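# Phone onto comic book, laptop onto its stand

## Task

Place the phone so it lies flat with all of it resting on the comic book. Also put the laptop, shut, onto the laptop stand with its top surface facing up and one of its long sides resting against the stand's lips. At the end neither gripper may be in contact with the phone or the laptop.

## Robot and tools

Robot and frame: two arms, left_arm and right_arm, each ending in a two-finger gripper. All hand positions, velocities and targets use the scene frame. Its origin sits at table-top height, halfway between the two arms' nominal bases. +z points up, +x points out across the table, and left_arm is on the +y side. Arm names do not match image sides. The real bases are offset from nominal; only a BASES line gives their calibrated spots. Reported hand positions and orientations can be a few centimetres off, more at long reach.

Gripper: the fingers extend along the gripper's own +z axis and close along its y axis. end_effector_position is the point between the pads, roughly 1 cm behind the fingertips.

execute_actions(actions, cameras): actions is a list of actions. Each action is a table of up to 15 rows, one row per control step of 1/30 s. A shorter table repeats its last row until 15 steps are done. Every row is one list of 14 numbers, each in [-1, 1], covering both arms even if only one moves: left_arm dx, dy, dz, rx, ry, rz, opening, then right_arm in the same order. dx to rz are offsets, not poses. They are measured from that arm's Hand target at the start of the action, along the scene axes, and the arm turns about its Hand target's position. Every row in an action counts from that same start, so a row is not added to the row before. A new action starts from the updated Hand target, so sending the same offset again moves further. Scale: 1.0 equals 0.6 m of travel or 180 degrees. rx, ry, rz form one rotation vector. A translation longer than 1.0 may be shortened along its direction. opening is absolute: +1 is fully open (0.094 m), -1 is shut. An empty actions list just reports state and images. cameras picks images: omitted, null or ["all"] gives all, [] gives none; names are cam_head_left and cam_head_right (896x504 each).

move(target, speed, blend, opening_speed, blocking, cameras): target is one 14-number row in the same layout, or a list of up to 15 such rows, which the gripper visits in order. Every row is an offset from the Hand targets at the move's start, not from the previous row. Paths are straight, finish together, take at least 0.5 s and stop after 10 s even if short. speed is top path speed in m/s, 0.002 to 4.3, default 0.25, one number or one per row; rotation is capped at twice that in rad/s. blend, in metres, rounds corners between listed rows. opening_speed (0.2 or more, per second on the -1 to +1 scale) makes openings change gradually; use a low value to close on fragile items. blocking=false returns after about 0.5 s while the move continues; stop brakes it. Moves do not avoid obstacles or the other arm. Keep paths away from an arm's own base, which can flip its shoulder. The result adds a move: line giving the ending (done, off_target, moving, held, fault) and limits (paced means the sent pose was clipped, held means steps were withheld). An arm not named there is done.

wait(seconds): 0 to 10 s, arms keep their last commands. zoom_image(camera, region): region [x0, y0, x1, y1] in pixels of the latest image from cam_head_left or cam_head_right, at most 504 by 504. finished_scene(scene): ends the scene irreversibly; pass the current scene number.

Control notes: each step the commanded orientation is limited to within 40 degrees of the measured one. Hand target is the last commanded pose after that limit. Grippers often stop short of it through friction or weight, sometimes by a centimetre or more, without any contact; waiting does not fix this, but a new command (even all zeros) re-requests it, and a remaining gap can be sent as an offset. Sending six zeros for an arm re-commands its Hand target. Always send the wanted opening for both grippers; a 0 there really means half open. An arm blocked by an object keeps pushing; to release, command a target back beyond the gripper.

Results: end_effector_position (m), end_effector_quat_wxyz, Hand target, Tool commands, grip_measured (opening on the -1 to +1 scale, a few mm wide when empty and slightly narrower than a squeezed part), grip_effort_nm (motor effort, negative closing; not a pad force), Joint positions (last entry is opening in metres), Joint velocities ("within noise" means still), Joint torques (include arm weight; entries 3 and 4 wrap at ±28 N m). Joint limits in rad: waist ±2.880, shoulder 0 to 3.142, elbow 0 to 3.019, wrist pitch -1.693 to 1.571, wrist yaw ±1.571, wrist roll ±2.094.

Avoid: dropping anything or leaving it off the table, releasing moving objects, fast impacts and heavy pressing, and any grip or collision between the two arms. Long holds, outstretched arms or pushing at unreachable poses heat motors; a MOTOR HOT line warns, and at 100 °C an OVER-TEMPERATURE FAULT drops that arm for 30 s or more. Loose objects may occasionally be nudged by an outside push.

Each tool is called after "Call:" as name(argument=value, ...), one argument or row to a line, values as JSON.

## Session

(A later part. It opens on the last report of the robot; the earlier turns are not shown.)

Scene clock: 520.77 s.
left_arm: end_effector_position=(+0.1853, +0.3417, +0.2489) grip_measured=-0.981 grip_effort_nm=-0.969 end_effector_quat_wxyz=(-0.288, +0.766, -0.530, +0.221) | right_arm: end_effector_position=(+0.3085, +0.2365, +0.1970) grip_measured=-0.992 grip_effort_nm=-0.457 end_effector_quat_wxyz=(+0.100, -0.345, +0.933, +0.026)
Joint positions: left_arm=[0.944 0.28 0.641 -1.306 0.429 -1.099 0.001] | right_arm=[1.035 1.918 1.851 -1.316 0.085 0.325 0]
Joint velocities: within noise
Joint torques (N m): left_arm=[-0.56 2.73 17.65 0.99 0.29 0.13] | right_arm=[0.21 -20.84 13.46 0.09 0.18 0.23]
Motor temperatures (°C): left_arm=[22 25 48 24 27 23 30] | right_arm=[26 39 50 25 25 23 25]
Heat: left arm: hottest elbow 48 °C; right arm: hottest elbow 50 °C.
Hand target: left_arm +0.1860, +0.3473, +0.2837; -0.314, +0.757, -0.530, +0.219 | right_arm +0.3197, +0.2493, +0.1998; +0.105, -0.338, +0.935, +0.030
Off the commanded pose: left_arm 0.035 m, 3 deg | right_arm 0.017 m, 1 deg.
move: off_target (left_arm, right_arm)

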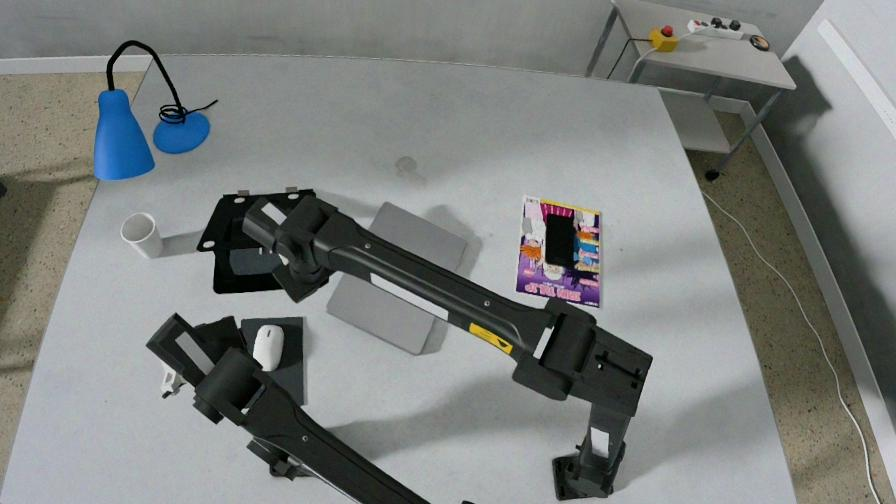

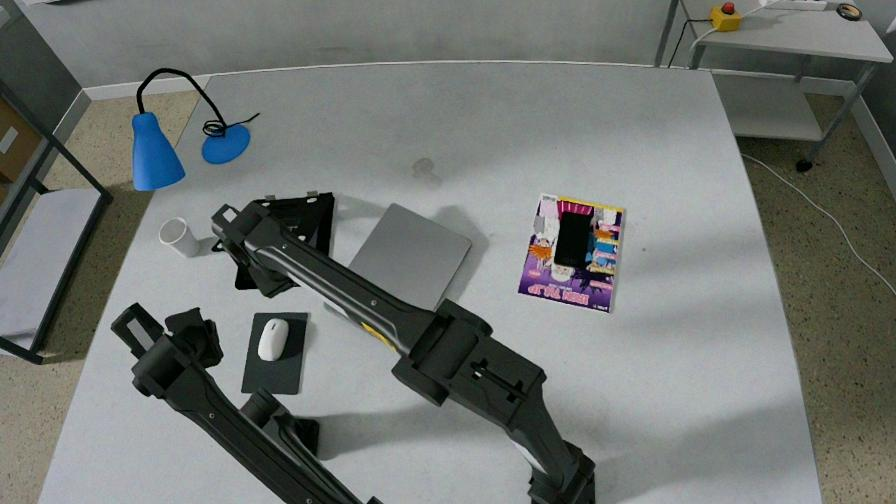

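Call:
move(
  target=[
    [0,0,0,0,0,0,-1,0.07,0.0,0,0,0,-0.389,-1],
  ],
  speed=0.3,
)

Call:
zoom_image(
  camera="cam_head_right",
  region=[230, 180, 510, 380],
)

Call:
zoom_image(
  camera="cam_head_left",
  region=[230, 180, 510, 380],
)

Scene clock: 531.40 s.
left_arm: end_effector_position=(+0.1853, +0.3417, +0.2490) grip_measured=-0.981 grip_effort_nm=-0.974 end_effector_quat_wxyz=(-0.288, +0.766, -0.531, +0.221) | right_arm: end_effector_position=(+0.3484, +0.2420, +0.2038) grip_measured=-0.992 grip_effort_nm=-0.457 end_effector_quat_wxyz=(+0.104, +0.249, +0.962, -0.033)
Joint positions: left_arm=[0.945 0.28 0.641 -1.306 0.43 -1.098 0.001] | right_arm=[1.022 2.157 2.254 -1.672 0.218 1.533 0]
Joint velocities: within noise
Joint torques (N m): left_arm=[0.26 2.55 17.43 1.05 0.27 0.15] | right_arm=[-0.44 -24.29 13.05 -0.28 0.27 0.23]
Motor temperatures (°C): left_arm=[22 25 50 24 27 23 30] | right_arm=[26 40 51 25 25 23 25]
Heat: left arm: hottest elbow 50 °C; right arm: hottest elbow 51 °C.
Hand target: left_arm +0.1860, +0.3473, +0.2837; -0.314, +0.757, -0.530, +0.219 | right_arm +0.3616, +0.2493, +0.1997; +0.103, +0.259, +0.960, -0.036
Off the commanded pose: left_arm 0.035 m, 3 deg | right_arm 0.016 m, 1 deg.
joint sent to its limit (right arm) — joint 4 (wrist pitch), lower limit. The joint targets still meet the commanded pose.
move: off_target (left_arm, right_arm)

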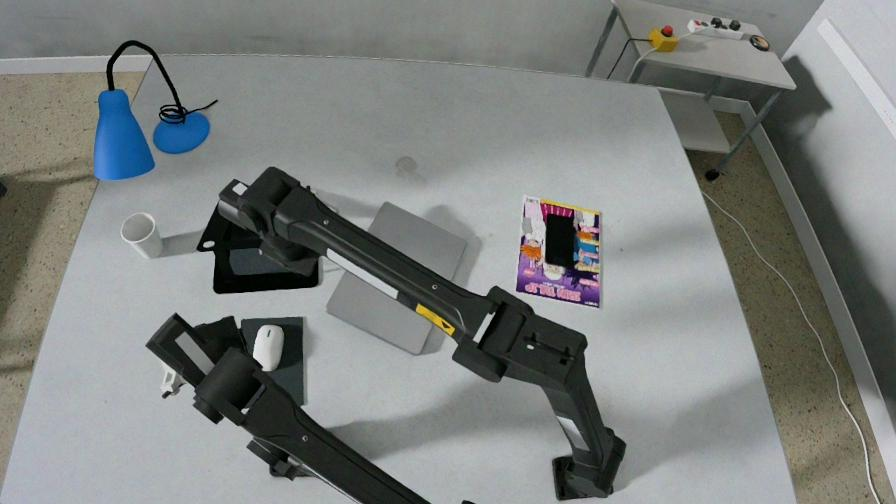

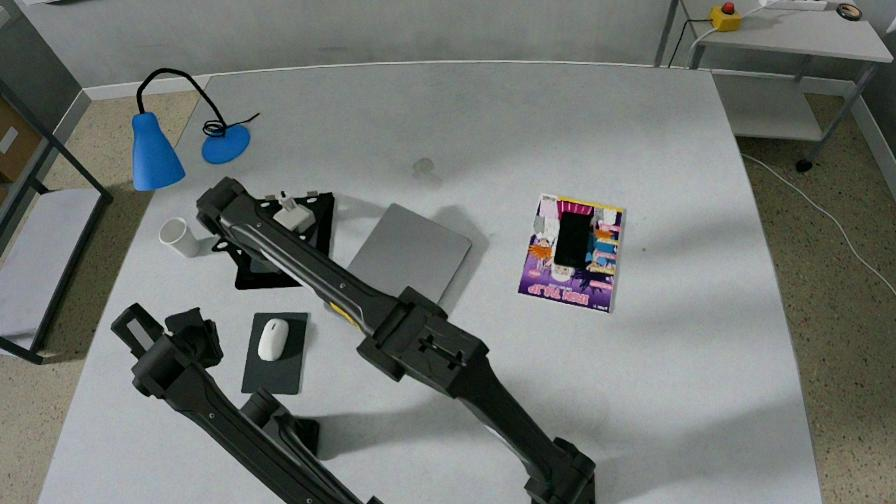

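Scaled by 1.800.

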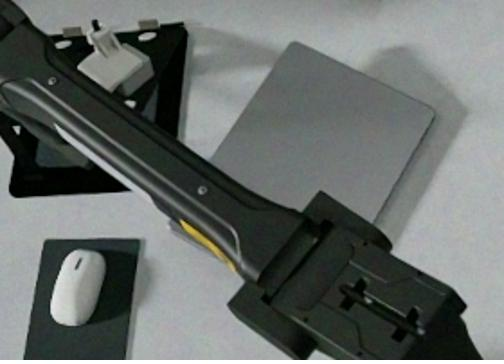

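Scaled by 1.800.

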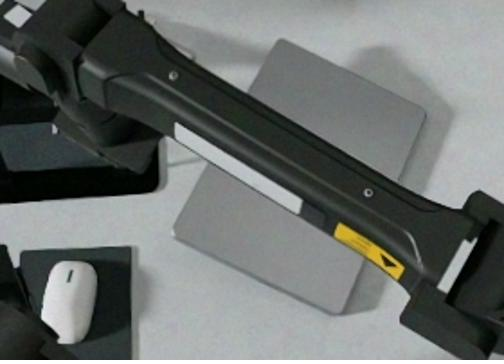

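Call:
move(
  target=[
    [0,0,0,0,0,0,-1,-0.0,0.0,-0.27,0,0,0,-1],
  ],
  speed=0.15,
)

Call:
zoom_image(
  camera="cam_head_left",
  region=[230, 180, 510, 380],
)

Scene clock: 535.77 s.
left_arm: end_effector_position=(+0.1853, +0.3418, +0.2490) grip_measured=-0.981 grip_effort_nm=-0.974 end_effector_quat_wxyz=(-0.288, +0.766, -0.531, +0.221) | right_arm: end_effector_position=(+0.3556, +0.2538, +0.0606) grip_measured=-0.992 grip_effort_nm=-0.457 end_effector_quat_wxyz=(+0.106, +0.252, +0.962, -0.024)
Joint positions: left_arm=[0.945 0.28 0.641 -1.306 0.43 -1.098 0.001] | right_arm=[1.022 2.223 1.991 -1.324 0.218 1.537 0]
Joint velocities: within noise
Joint torques (N m): left_arm=[-0.44 3.25 17.42 0.8 0.23 0.15] | right_arm=[-0.38 -25.17 8.21 0.46 0.25 0.23]
Motor temperatures (°C): left_arm=[22 25 50 24 27 23 30] | right_arm=[26 41 52 25 25 23 25]
Heat: left arm: hottest elbow 50 °C; right arm: hottest elbow 52 °C.
Hand target: left_arm +0.1859, +0.3473, +0.2837; -0.314, +0.757, -0.530, +0.219 | right_arm +0.3616, +0.2493, +0.0377; +0.103, +0.259, +0.960, -0.036
Off the commanded pose: left_arm 0.035 m, 3 deg | right_arm 0.024 m, 2 deg.
move: off_target (left_arm, right_arm)

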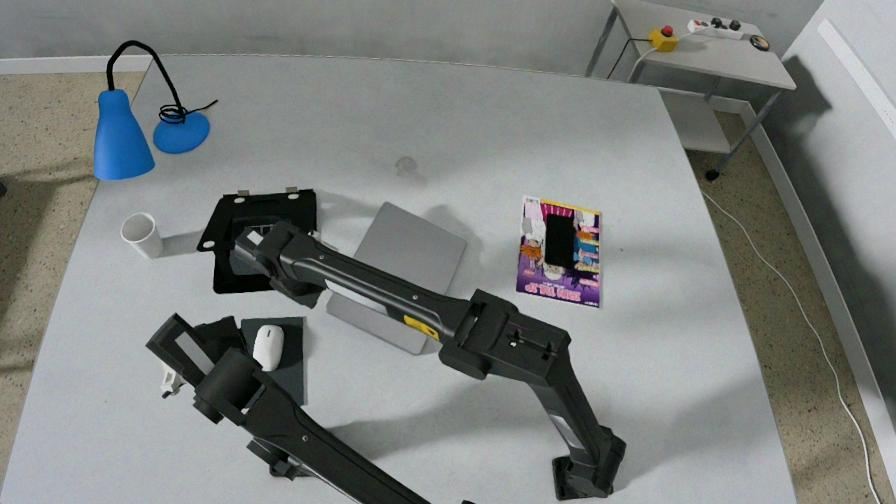

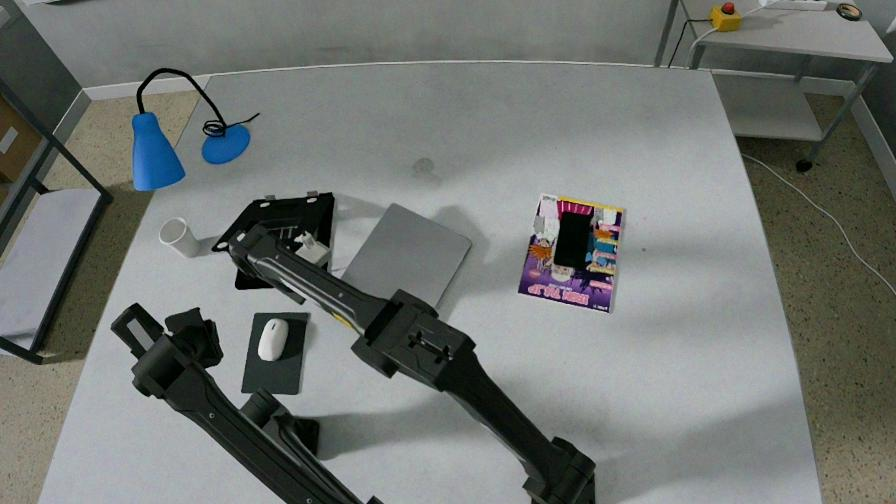

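Scaled by 1.800.

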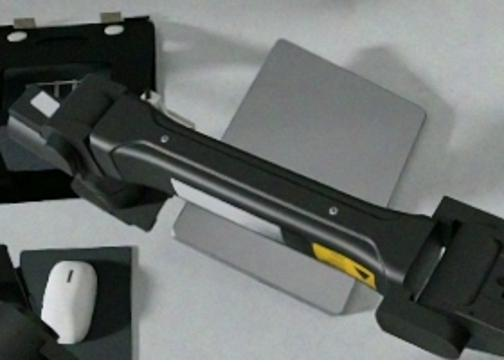

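Call:
move(
  target=[
    [0,0,0,0,0,0,-1,-0.0,0.0,-0.02,0,0,0,-1],
    [0,0,0,0,0,0,-1,-0.1,-0.22,-0.02,0,0,0,-1],
  ],
  speed=0.1,
)

Call:
zoom_image(
  camera="cam_head_left",
  region=[230, 180, 510, 380],
)

Scene clock: 540.13 s.
left_arm: end_effector_position=(+0.1853, +0.3417, +0.2490) grip_measured=-0.981 grip_effort_nm=-0.969 end_effector_quat_wxyz=(-0.288, +0.766, -0.531, +0.222) | right_arm: end_effector_position=(+0.2963, +0.1312, +0.0263) grip_measured=-0.992 grip_effort_nm=-0.462 end_effector_quat_wxyz=(+0.103, +0.253, +0.962, -0.031)
Joint positions: left_arm=[0.945 0.28 0.641 -1.306 0.431 -1.098 0.001] | right_arm=[0.998 1.923 1.39 -1.033 0.215 1.517 0]
Joint velocities: within noise
Joint torques (N m): left_arm=[-0.73 3.19 17.46 0.87 0.26 0.17] | right_arm=[-1.03 -22.42 5.64 -0.12 0.34 0.12]
Motor temperatures (°C): left_arm=[22 25 50 24 27 23 30] | right_arm=[26 41 51 25 25 23 25]
Heat: left arm: hottest elbow 50 °C; right arm: hottest elbow 51 °C.
Hand target: left_arm +0.1860, +0.3473, +0.2837; -0.314, +0.757, -0.530, +0.219 | right_arm +0.3016, +0.1173, +0.0257; +0.103, +0.259, +0.960, -0.036
Off the commanded pose: left_arm 0.035 m, 3 deg | right_arm 0.015 m, 1 deg.
move: off_target (left_arm, right_arm)

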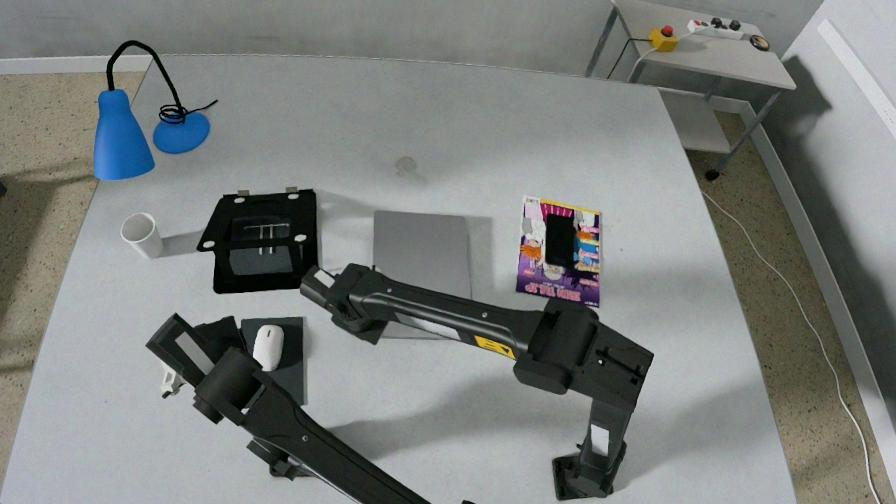

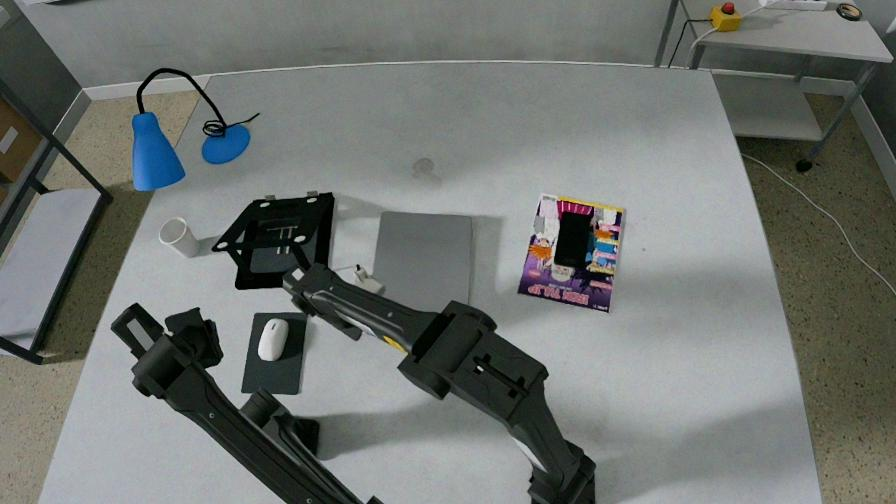

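Scaled by 1.800.

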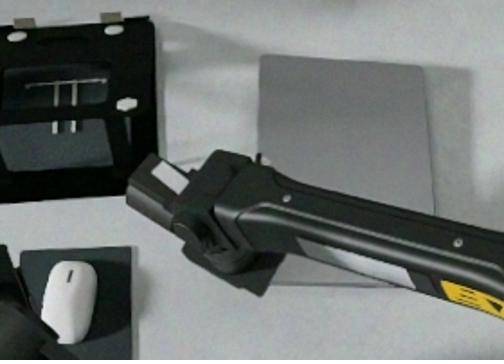

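Call:
move(
  target=[
    [0,0,0,0,0,0,-1,0.0,-0.16,-0.0,0,0,0,-1],
  ],
  speed=0.1,
)

Call:
zoom_image(
  camera="cam_head_left",
  region=[280, 180, 560, 380],
)

Scene clock: 545.40 s.
left_arm: end_effector_position=(+0.1853, +0.3417, +0.2490) grip_measured=-0.981 grip_effort_nm=-0.974 end_effector_quat_wxyz=(-0.288, +0.766, -0.531, +0.222) | right_arm: end_effector_position=(+0.2970, +0.0329, +0.0244) grip_measured=-0.992 grip_effort_nm=-0.466 end_effector_quat_wxyz=(+0.100, +0.253, +0.962, -0.035)
Joint positions: left_arm=[0.945 0.28 0.641 -1.306 0.431 -1.098 0.001] | right_arm=[0.882 1.753 1.125 -0.924 0.21 1.4 0]
Joint velocities: within noise
Joint torques (N m): left_arm=[0.38 2.78 17.59 0.88 0.31 0.17] | right_arm=[-0.97 -19.25 5.7 0.31 0.47 0.1]
Motor temperatures (°C): left_arm=[22 25 51 24 27 23 30] | right_arm=[26 42 50 25 25 23 25]
Heat: left arm: hottest elbow 51 °C; right arm: hottest elbow 50 °C.
Hand target: left_arm +0.1860, +0.3473, +0.2837; -0.314, +0.757, -0.530, +0.219 | right_arm +0.3016, +0.0213, +0.0258; +0.103, +0.259, +0.960, -0.036
Off the commanded pose: left_arm 0.035 m, 3 deg | right_arm 0.013 m, 1 deg.
move: off_target (left_arm, right_arm)

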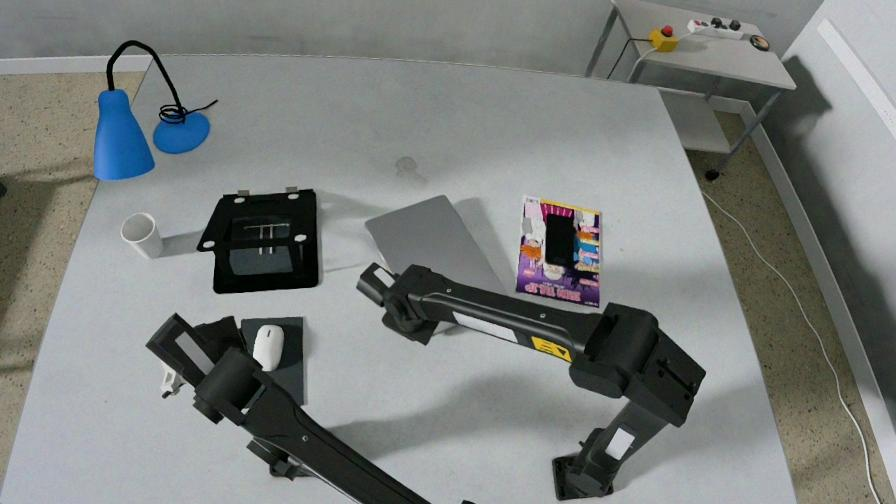

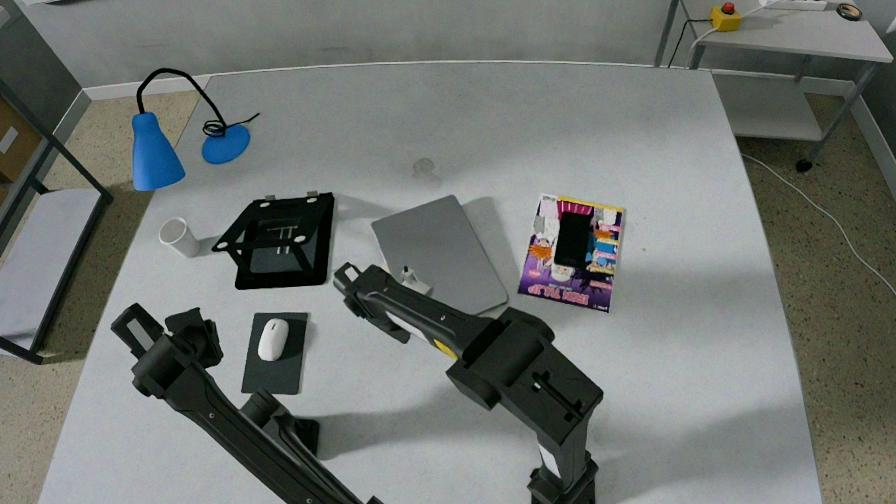

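Scaled by 1.800.

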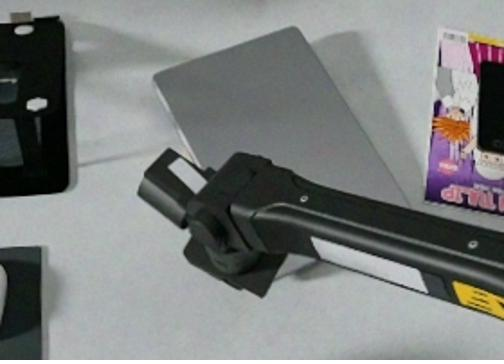

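Call:
move(
  target=[
    [0,0,0,0,0,0,-1,-0.02,0.05,0.3,0,0,0,-1],
    [0,0,0,0,0,0,-1,0.49,-0.25,0.3,0,0,0,-1],
    [0,0,0,0,0,0,-1,0.49,-0.25,0.1,0,0,0,-1],
  ],
  speed=0.3,
)

Call:
zoom_image(
  camera="cam_head_left",
  region=[330, 150, 610, 350],
)

Call:
zoom_image(
  camera="cam_head_right",
  region=[330, 150, 610, 350],
)

Scene clock: 554.83 s.
left_arm: end_effector_position=(+0.1853, +0.3418, +0.2489) grip_measured=-0.981 grip_effort_nm=-0.974 end_effector_quat_wxyz=(-0.288, +0.766, -0.531, +0.222) | right_arm: end_effector_position=(+0.5945, -0.1318, +0.1010) grip_measured=-0.992 grip_effort_nm=-0.462 end_effector_quat_wxyz=(+0.109, +0.265, +0.958, -0.033)
Joint positions: left_arm=[0.945 0.28 0.641 -1.306 0.431 -1.098 0.001] | right_arm=[0.319 2.01 1.738 -1.153 0.176 0.852 0]
Joint velocities: within noise
Joint torques (N m): left_arm=[-0.26 2.84 17.59 0.92 0.26 0.12] | right_arm=[0.56 -22.53 8.36 0.75 0.13 0.1]
Motor temperatures (°C): left_arm=[22 25 52 24 27 23 30] | right_arm=[26 41 49 25 25 23 25]
Heat: left arm: hottest elbow 52 °C; right arm: hottest elbow 49 °C.
Hand target: left_arm +0.1860, +0.3473, +0.2836; -0.314, +0.757, -0.530, +0.219 | right_arm +0.5955, -0.1287, +0.0858; +0.103, +0.259, +0.960, -0.036
Off the commanded pose: left_arm 0.035 m, 3 deg | right_arm 0.016 m, 1 deg.
move: off_target (left_arm, right_arm)

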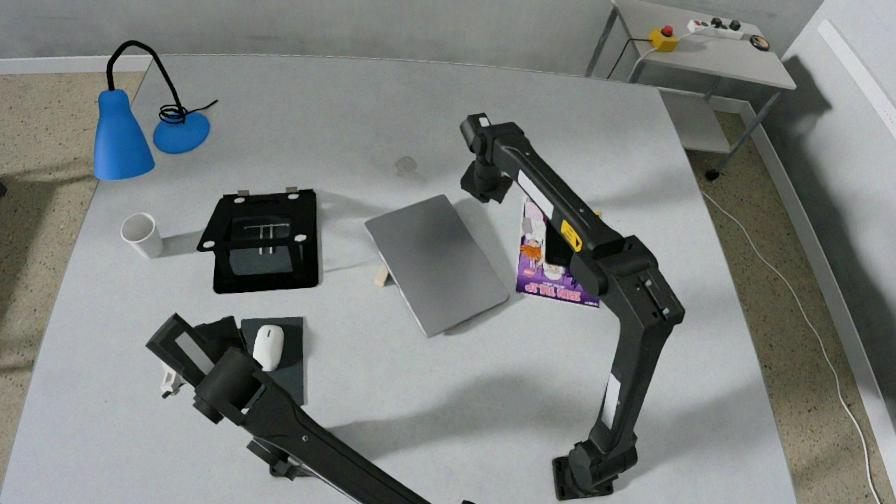

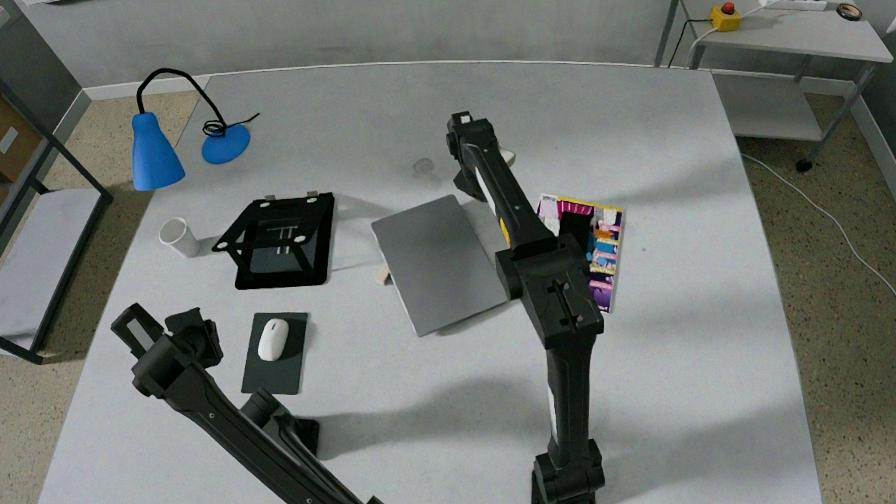

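Scaled by 1.800.

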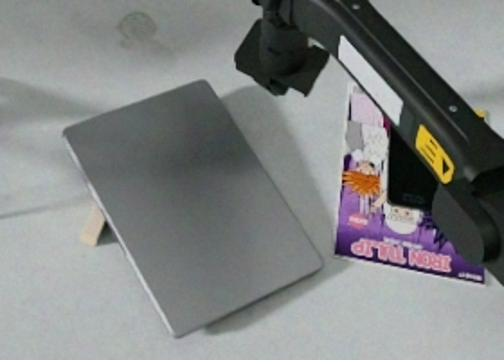

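Scaled by 1.800.

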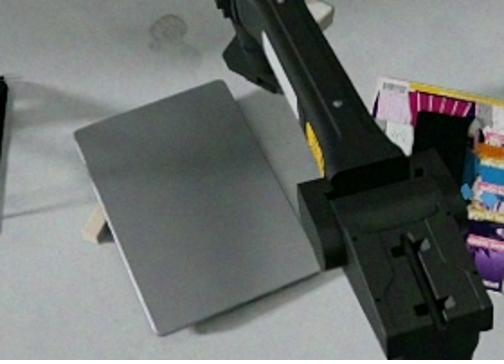

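Call:
move(
  target=[
    [0,0,0,0,0,0,-1,0.02,-0.07,0,0,0,0,-1],
    [0,0,0,0,0,0,-1,0.02,-0.07,-0.11,0,0,0,-1],
  ],
  speed=0.2,
)

Call:
zoom_image(
  camera="cam_head_left",
  region=[330, 150, 610, 350],
)

Call:
zoom_image(
  camera="cam_head_right",
  region=[330, 150, 610, 350],
)

Scene clock: 564.90 s.
left_arm: end_effector_position=(+0.1853, +0.3418, +0.2489) grip_measured=-0.981 grip_effort_nm=-0.974 end_effector_quat_wxyz=(-0.288, +0.766, -0.531, +0.222) | right_arm: end_effector_position=(+0.6092, -0.1715, +0.0399) grip_measured=-0.992 grip_effort_nm=-0.457 end_effector_quat_wxyz=(+0.113, +0.264, +0.957, -0.031)
Joint positions: left_arm=[0.945 0.28 0.641 -1.306 0.431 -1.098 0.001] | right_arm=[0.252 2.065 1.657 -0.997 0.167 0.782 0]
Joint velocities: within noise
Joint torques (N m): left_arm=[-0.21 2.84 17.36 0.96 0.29 0.13] | right_arm=[0.44 -22.53 7.58 0.8 0.13 0.07]
Motor temperatures (°C): left_arm=[22 25 52 24 27 23 30] | right_arm=[26 40 49 25 25 23 25]
Heat: left arm: hottest elbow 52 °C; right arm: hottest elbow 49 °C.
Hand target: left_arm +0.1860, +0.3473, +0.2836; -0.314, +0.757, -0.530, +0.219 | right_arm +0.6076, -0.1707, +0.0197; +0.103, +0.259, +0.960, -0.036
Off the commanded pose: left_arm 0.035 m, 3 deg | right_arm 0.020 m, 1 deg.
move: off_target (left_arm, right_arm)

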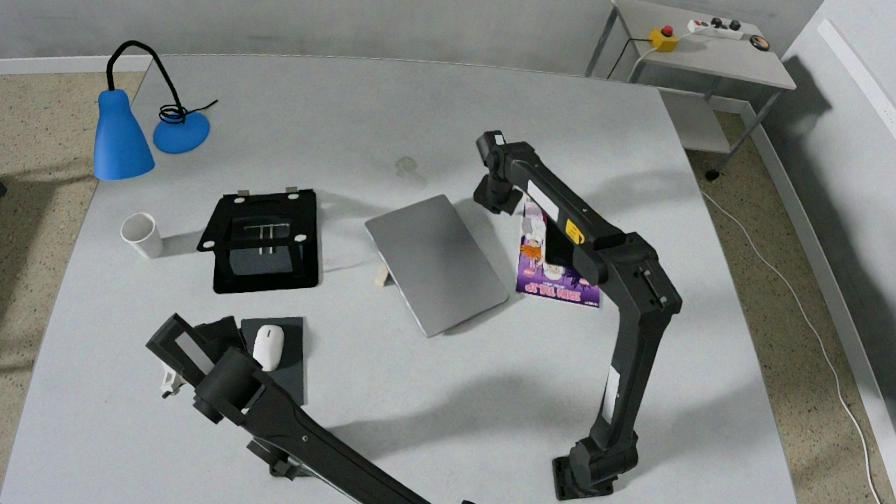

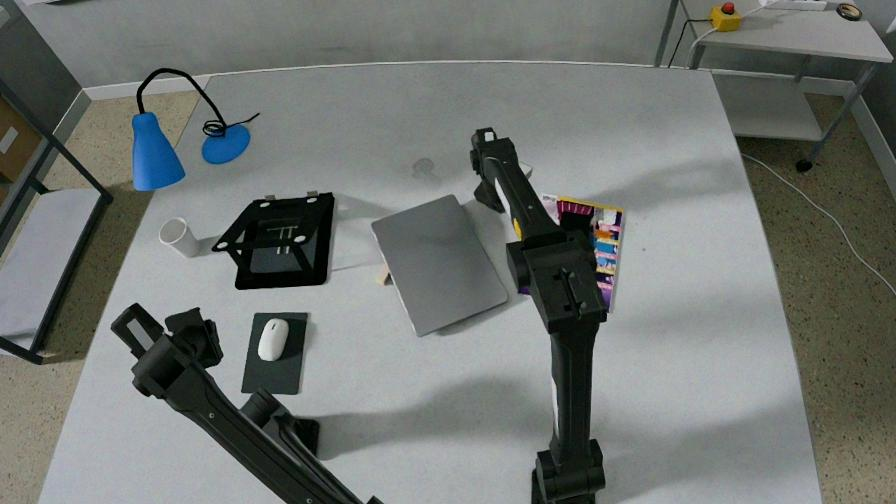

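Scaled by 1.800.

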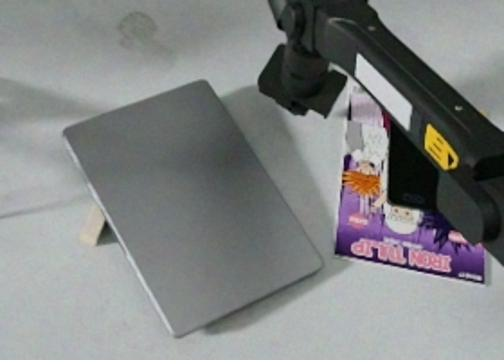

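Scaled by 1.800.

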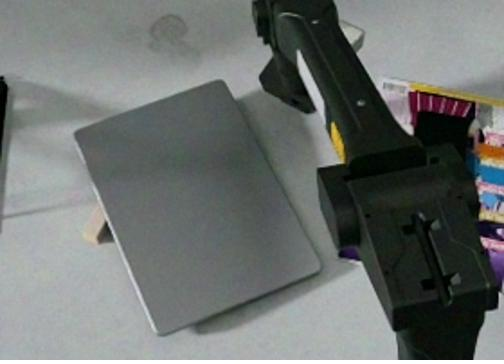

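Call:
move(
  target=[
    [0,0,0,0,0,0,-1,0,0,-0.025,0,0,0,-1],
    [0,0,0,0,0,0,-1,-0.12,0.22,-0.025,0,0,0,-1],
  ],
  speed=0.1,
)

Call:
zoom_image(
  camera="cam_head_left",
  region=[330, 150, 610, 350],
)

Scene clock: 570.50 s.
left_arm: end_effector_position=(+0.1853, +0.3418, +0.2489) grip_measured=-0.981 grip_effort_nm=-0.974 end_effector_quat_wxyz=(-0.288, +0.766, -0.531, +0.221) | right_arm: end_effector_position=(+0.5589, -0.0625, +0.0205) grip_measured=-0.992 grip_effort_nm=-0.457 end_effector_quat_wxyz=(+0.124, +0.278, +0.952, -0.034)
Joint positions: left_arm=[0.945 0.28 0.641 -1.306 0.431 -1.097 0.001] | right_arm=[0.451 2.065 1.599 -0.965 0.218 1.009 0]
Joint velocities: within noise
Joint torques (N m): left_arm=[0.44 3.25 17.44 0.83 0.28 0.18] | right_arm=[3.43 -23.71 6.49 0.05 -0.54 0.24]
Motor temperatures (°C): left_arm=[22 25 52 24 27 23 30] | right_arm=[26 40 48 25 25 23 25]
Heat: left arm: hottest elbow 52 °C; right arm: hottest elbow 48 °C.
Hand target: left_arm +0.1860, +0.3473, +0.2836; -0.314, +0.757, -0.530, +0.219 | right_arm +0.5355, -0.0387, +0.0047; +0.103, +0.259, +0.960, -0.036
Off the commanded pose: left_arm 0.035 m, 3 deg | right_arm 0.037 m, 3 deg.
move: off_target (left_arm, right_arm)

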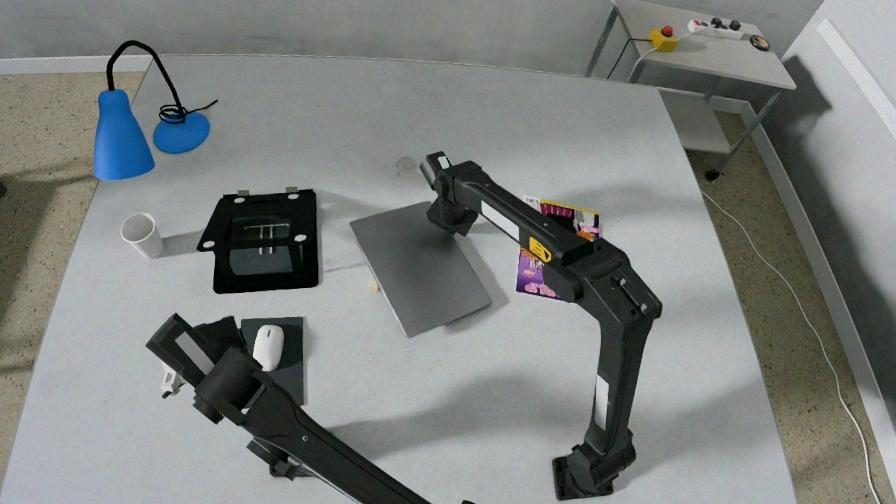

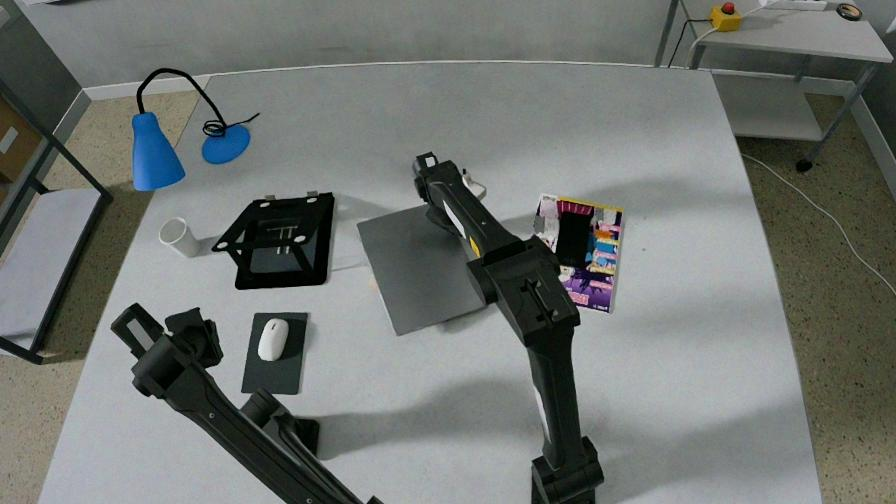

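Scaled by 1.800.

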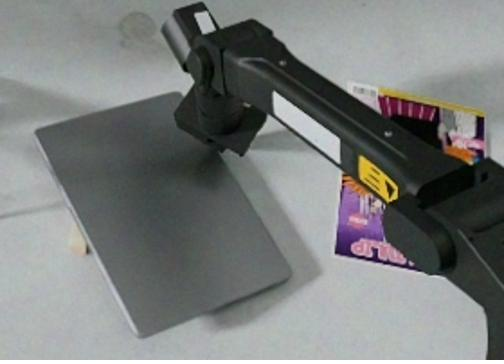

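Call:
move(
  target=[
    [0.14,-0.2,-0.05,0,0,-0.2,-1,0,0,0,0,0,0,-1],
    [0.19,-0.38,-0.27,0,0,-0.306,-1,0,0,0.0,0,0,0,-1],
    [0.19,-0.38,-0.423,0,0,-0.306,-1,0,0,0.0,0,0,0,-1],
  ],
  speed=0.3,
  blend=[0.03,0,0],
)

Call:
zoom_image(
  camera="cam_head_right",
  region=[280, 180, 560, 380],
)

Call:
zoom_image(
  camera="cam_head_left",
  region=[280, 180, 560, 380],
)

Scene clock: 580.17 s.
left_arm: end_effector_position=(+0.2980, +0.1240, +0.0285) grip_measured=-0.981 grip_effort_nm=-0.974 end_effector_quat_wxyz=(+0.176, -0.429, +0.820, -0.335) | right_arm: end_effector_position=(+0.5589, -0.0625, +0.0205) grip_measured=-0.992 grip_effort_nm=-0.466 end_effector_quat_wxyz=(+0.124, +0.278, +0.952, -0.034)
Joint positions: left_arm=[-0.317 0.955 0.157 -0.023 0.219 -1.339 0.001] | right_arm=[0.451 2.065 1.599 -0.965 0.218 1.01 0]
Joint velocities: within noise
Joint torques (N m): left_arm=[-2.43 -2.08 8.65 2.29 -0.1 -0.02] | right_arm=[3.43 -23.71 6.48 0.02 -0.55 0.22]
Motor temperatures (°C): left_arm=[22 25 52 24 27 23 30] | right_arm=[26 40 46 25 25 23 25]
Heat: left arm: hottest elbow 52 °C; right arm: hottest elbow 46 °C.
Hand target: left_arm +0.3000, +0.1194, +0.0299; +0.177, -0.426, +0.820, -0.340 | right_arm +0.5355, -0.0387, +0.0047; +0.103, +0.259, +0.960, -0.036
Off the commanded pose: left_arm 0.005 m, 1 deg | right_arm 0.037 m, 3 deg.
move: off_target (right_arm)

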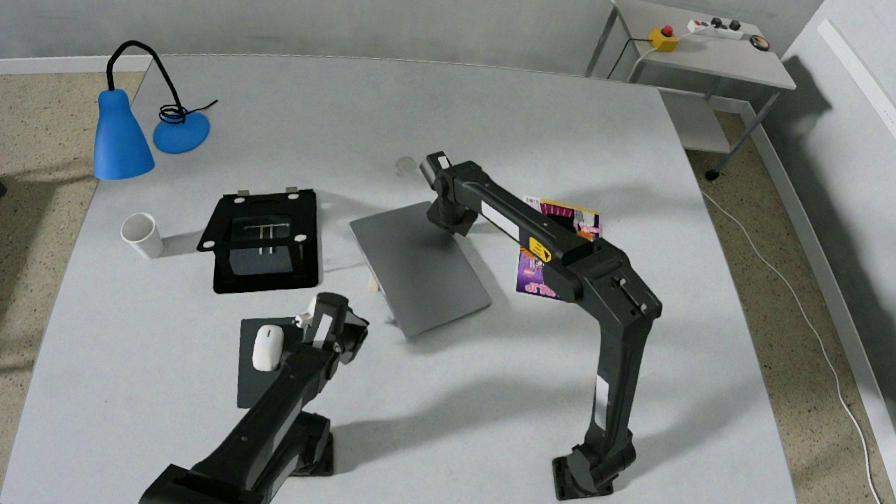

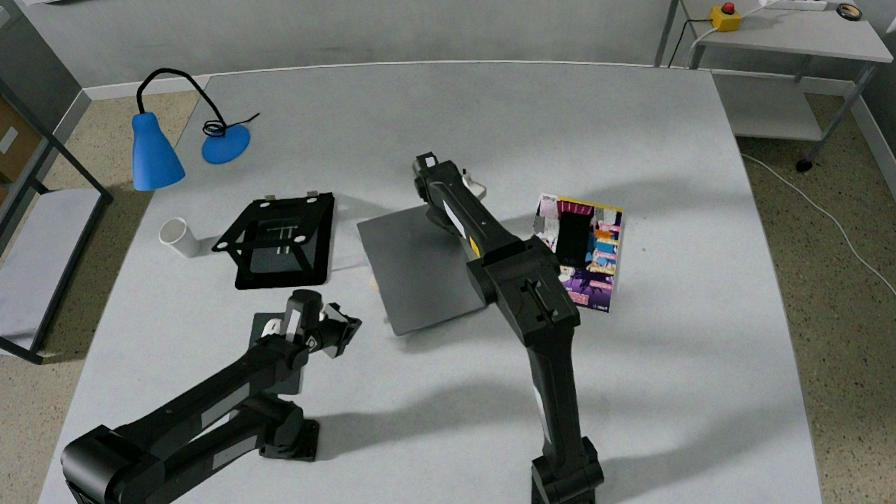

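Scaled by 1.800.

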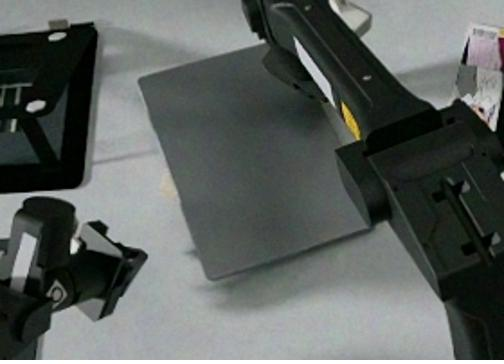

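Scaled by 1.800.

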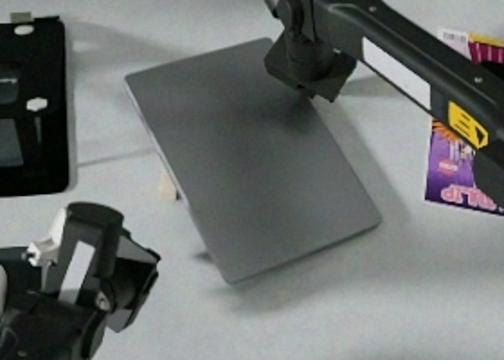

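Call:
move(
  target=[
    [0.02,-0.2,0.0,0,0,0,-1,0,0,0.0,0,0,0,-1],
  ],
  speed=0.1,
)

Call:
zoom_image(
  camera="cam_head_left",
  region=[280, 180, 560, 380],
)

Scene clock: 584.60 s.
left_arm: end_effector_position=(+0.2874, +0.0319, +0.0120) grip_measured=-0.981 grip_effort_nm=-0.969 end_effector_quat_wxyz=(+0.175, -0.430, +0.830, -0.309) | right_arm: end_effector_position=(+0.5590, -0.0624, +0.0217) grip_measured=-0.992 grip_effort_nm=-0.462 end_effector_quat_wxyz=(+0.125, +0.279, +0.952, -0.033)
Joint positions: left_arm=[-0.771 1.207 0.25 0.104 -0.109 -1.658 0.001] | right_arm=[0.451 2.063 1.599 -0.965 0.218 1.011 0]
Joint velocities: within noise
Joint torques (N m): left_arm=[-3.37 -3.43 13.74 2.24 0.02 -0.12] | right_arm=[3.43 -23.65 6.52 0.05 -0.54 0.21]
Motor temperatures (°C): left_arm=[22 25 52 24 27 23 30] | right_arm=[26 40 46 25 25 23 25]
Heat: left arm: hottest elbow 52 °C; right arm: hottest elbow 46 °C.
Hand target: left_arm +0.3120, -0.0006, +0.0298; +0.177, -0.426, +0.820, -0.340 | right_arm +0.5355, -0.0387, +0.0048; +0.103, +0.259, +0.960, -0.036
Off the commanded pose: left_arm 0.045 m, 4 deg | right_arm 0.037 m, 4 deg.
move: off_target (left_arm, right_arm)

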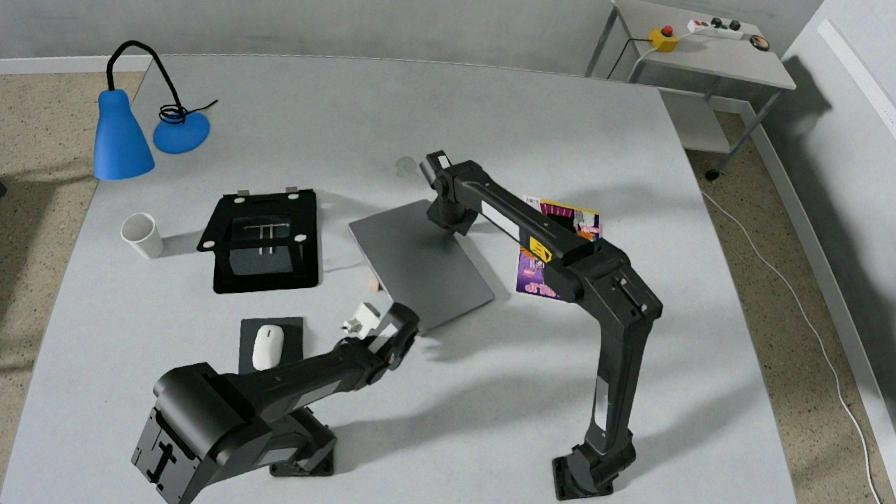

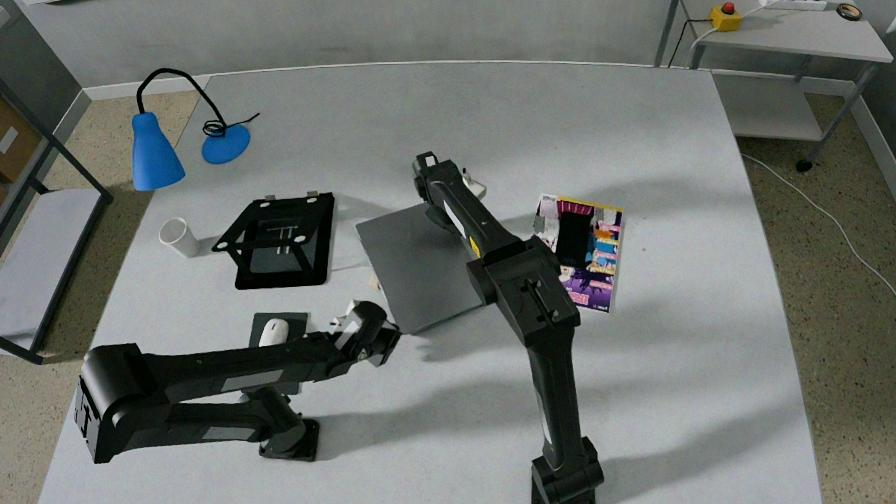

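Scaled by 1.800.

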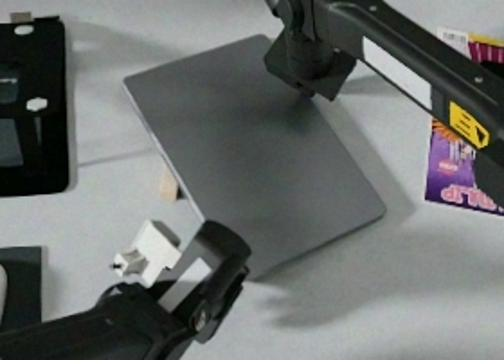

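Call:
move(
  target=[
    [0.04,-0.03,0.01,0,0,0,-1,-0.1,0.17,0.01,0,0,0,-1],
  ],
  speed=0.1,
)

Call:
zoom_image(
  camera="cam_head_left",
  region=[280, 180, 560, 380],
)

Scene clock: 588.70 s.
left_arm: end_effector_position=(+0.3046, +0.0107, +0.0126) grip_measured=-0.981 grip_effort_nm=-0.974 end_effector_quat_wxyz=(+0.167, -0.427, +0.834, -0.307) | right_arm: end_effector_position=(+0.4962, +0.0391, +0.0444) grip_measured=-0.992 grip_effort_nm=-0.462 end_effector_quat_wxyz=(+0.131, +0.278, +0.951, -0.022)
Joint positions: left_arm=[-0.776 1.29 0.324 0.103 -0.096 -1.658 0.001] | right_arm=[0.646 2.03 1.609 -1.026 0.237 1.206 0]
Joint velocities: within noise
Joint torques (N m): left_arm=[-0.97 -5.89 14.31 1.95 -0.11 -0.02] | right_arm=[3.43 -19.49 8.92 -0.21 -0.65 0.22]
Motor temperatures (°C): left_arm=[22 25 51 24 27 23 30] | right_arm=[26 41 45 25 25 23 25]
Heat: left arm: hottest elbow 51 °C; right arm: hottest elbow 45 °C.
Hand target: left_arm +0.3360, -0.0186, +0.0358; +0.177, -0.426, +0.820, -0.340 | right_arm +0.4754, +0.0634, +0.0106; +0.103, +0.259, +0.960, -0.036
Off the commanded pose: left_arm 0.049 m, 4 deg | right_arm 0.046 m, 4 deg.
move: off_target (left_arm, right_arm)

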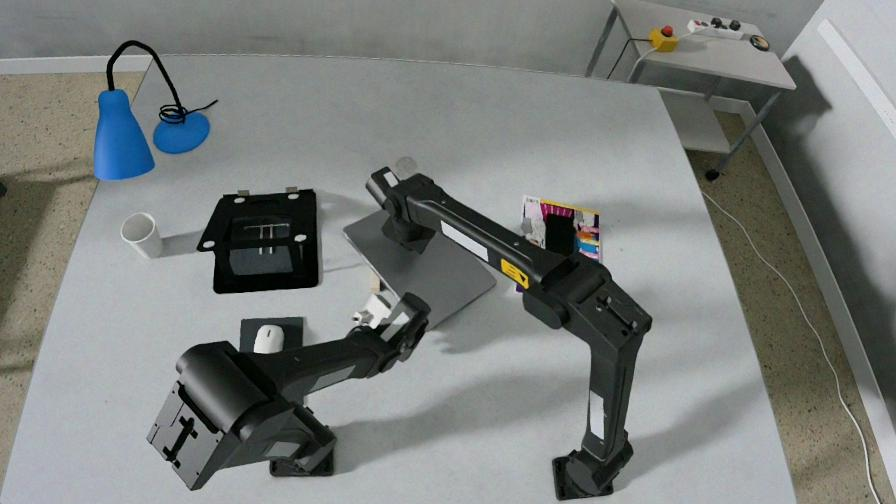

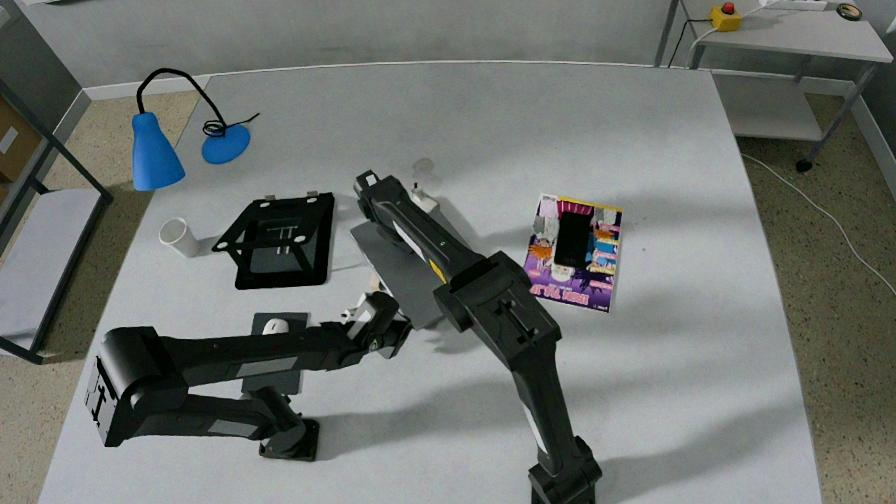

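Scaled by 1.800.

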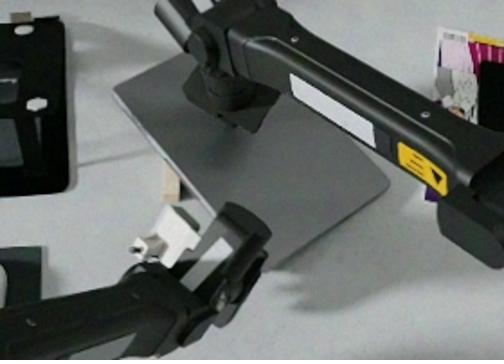

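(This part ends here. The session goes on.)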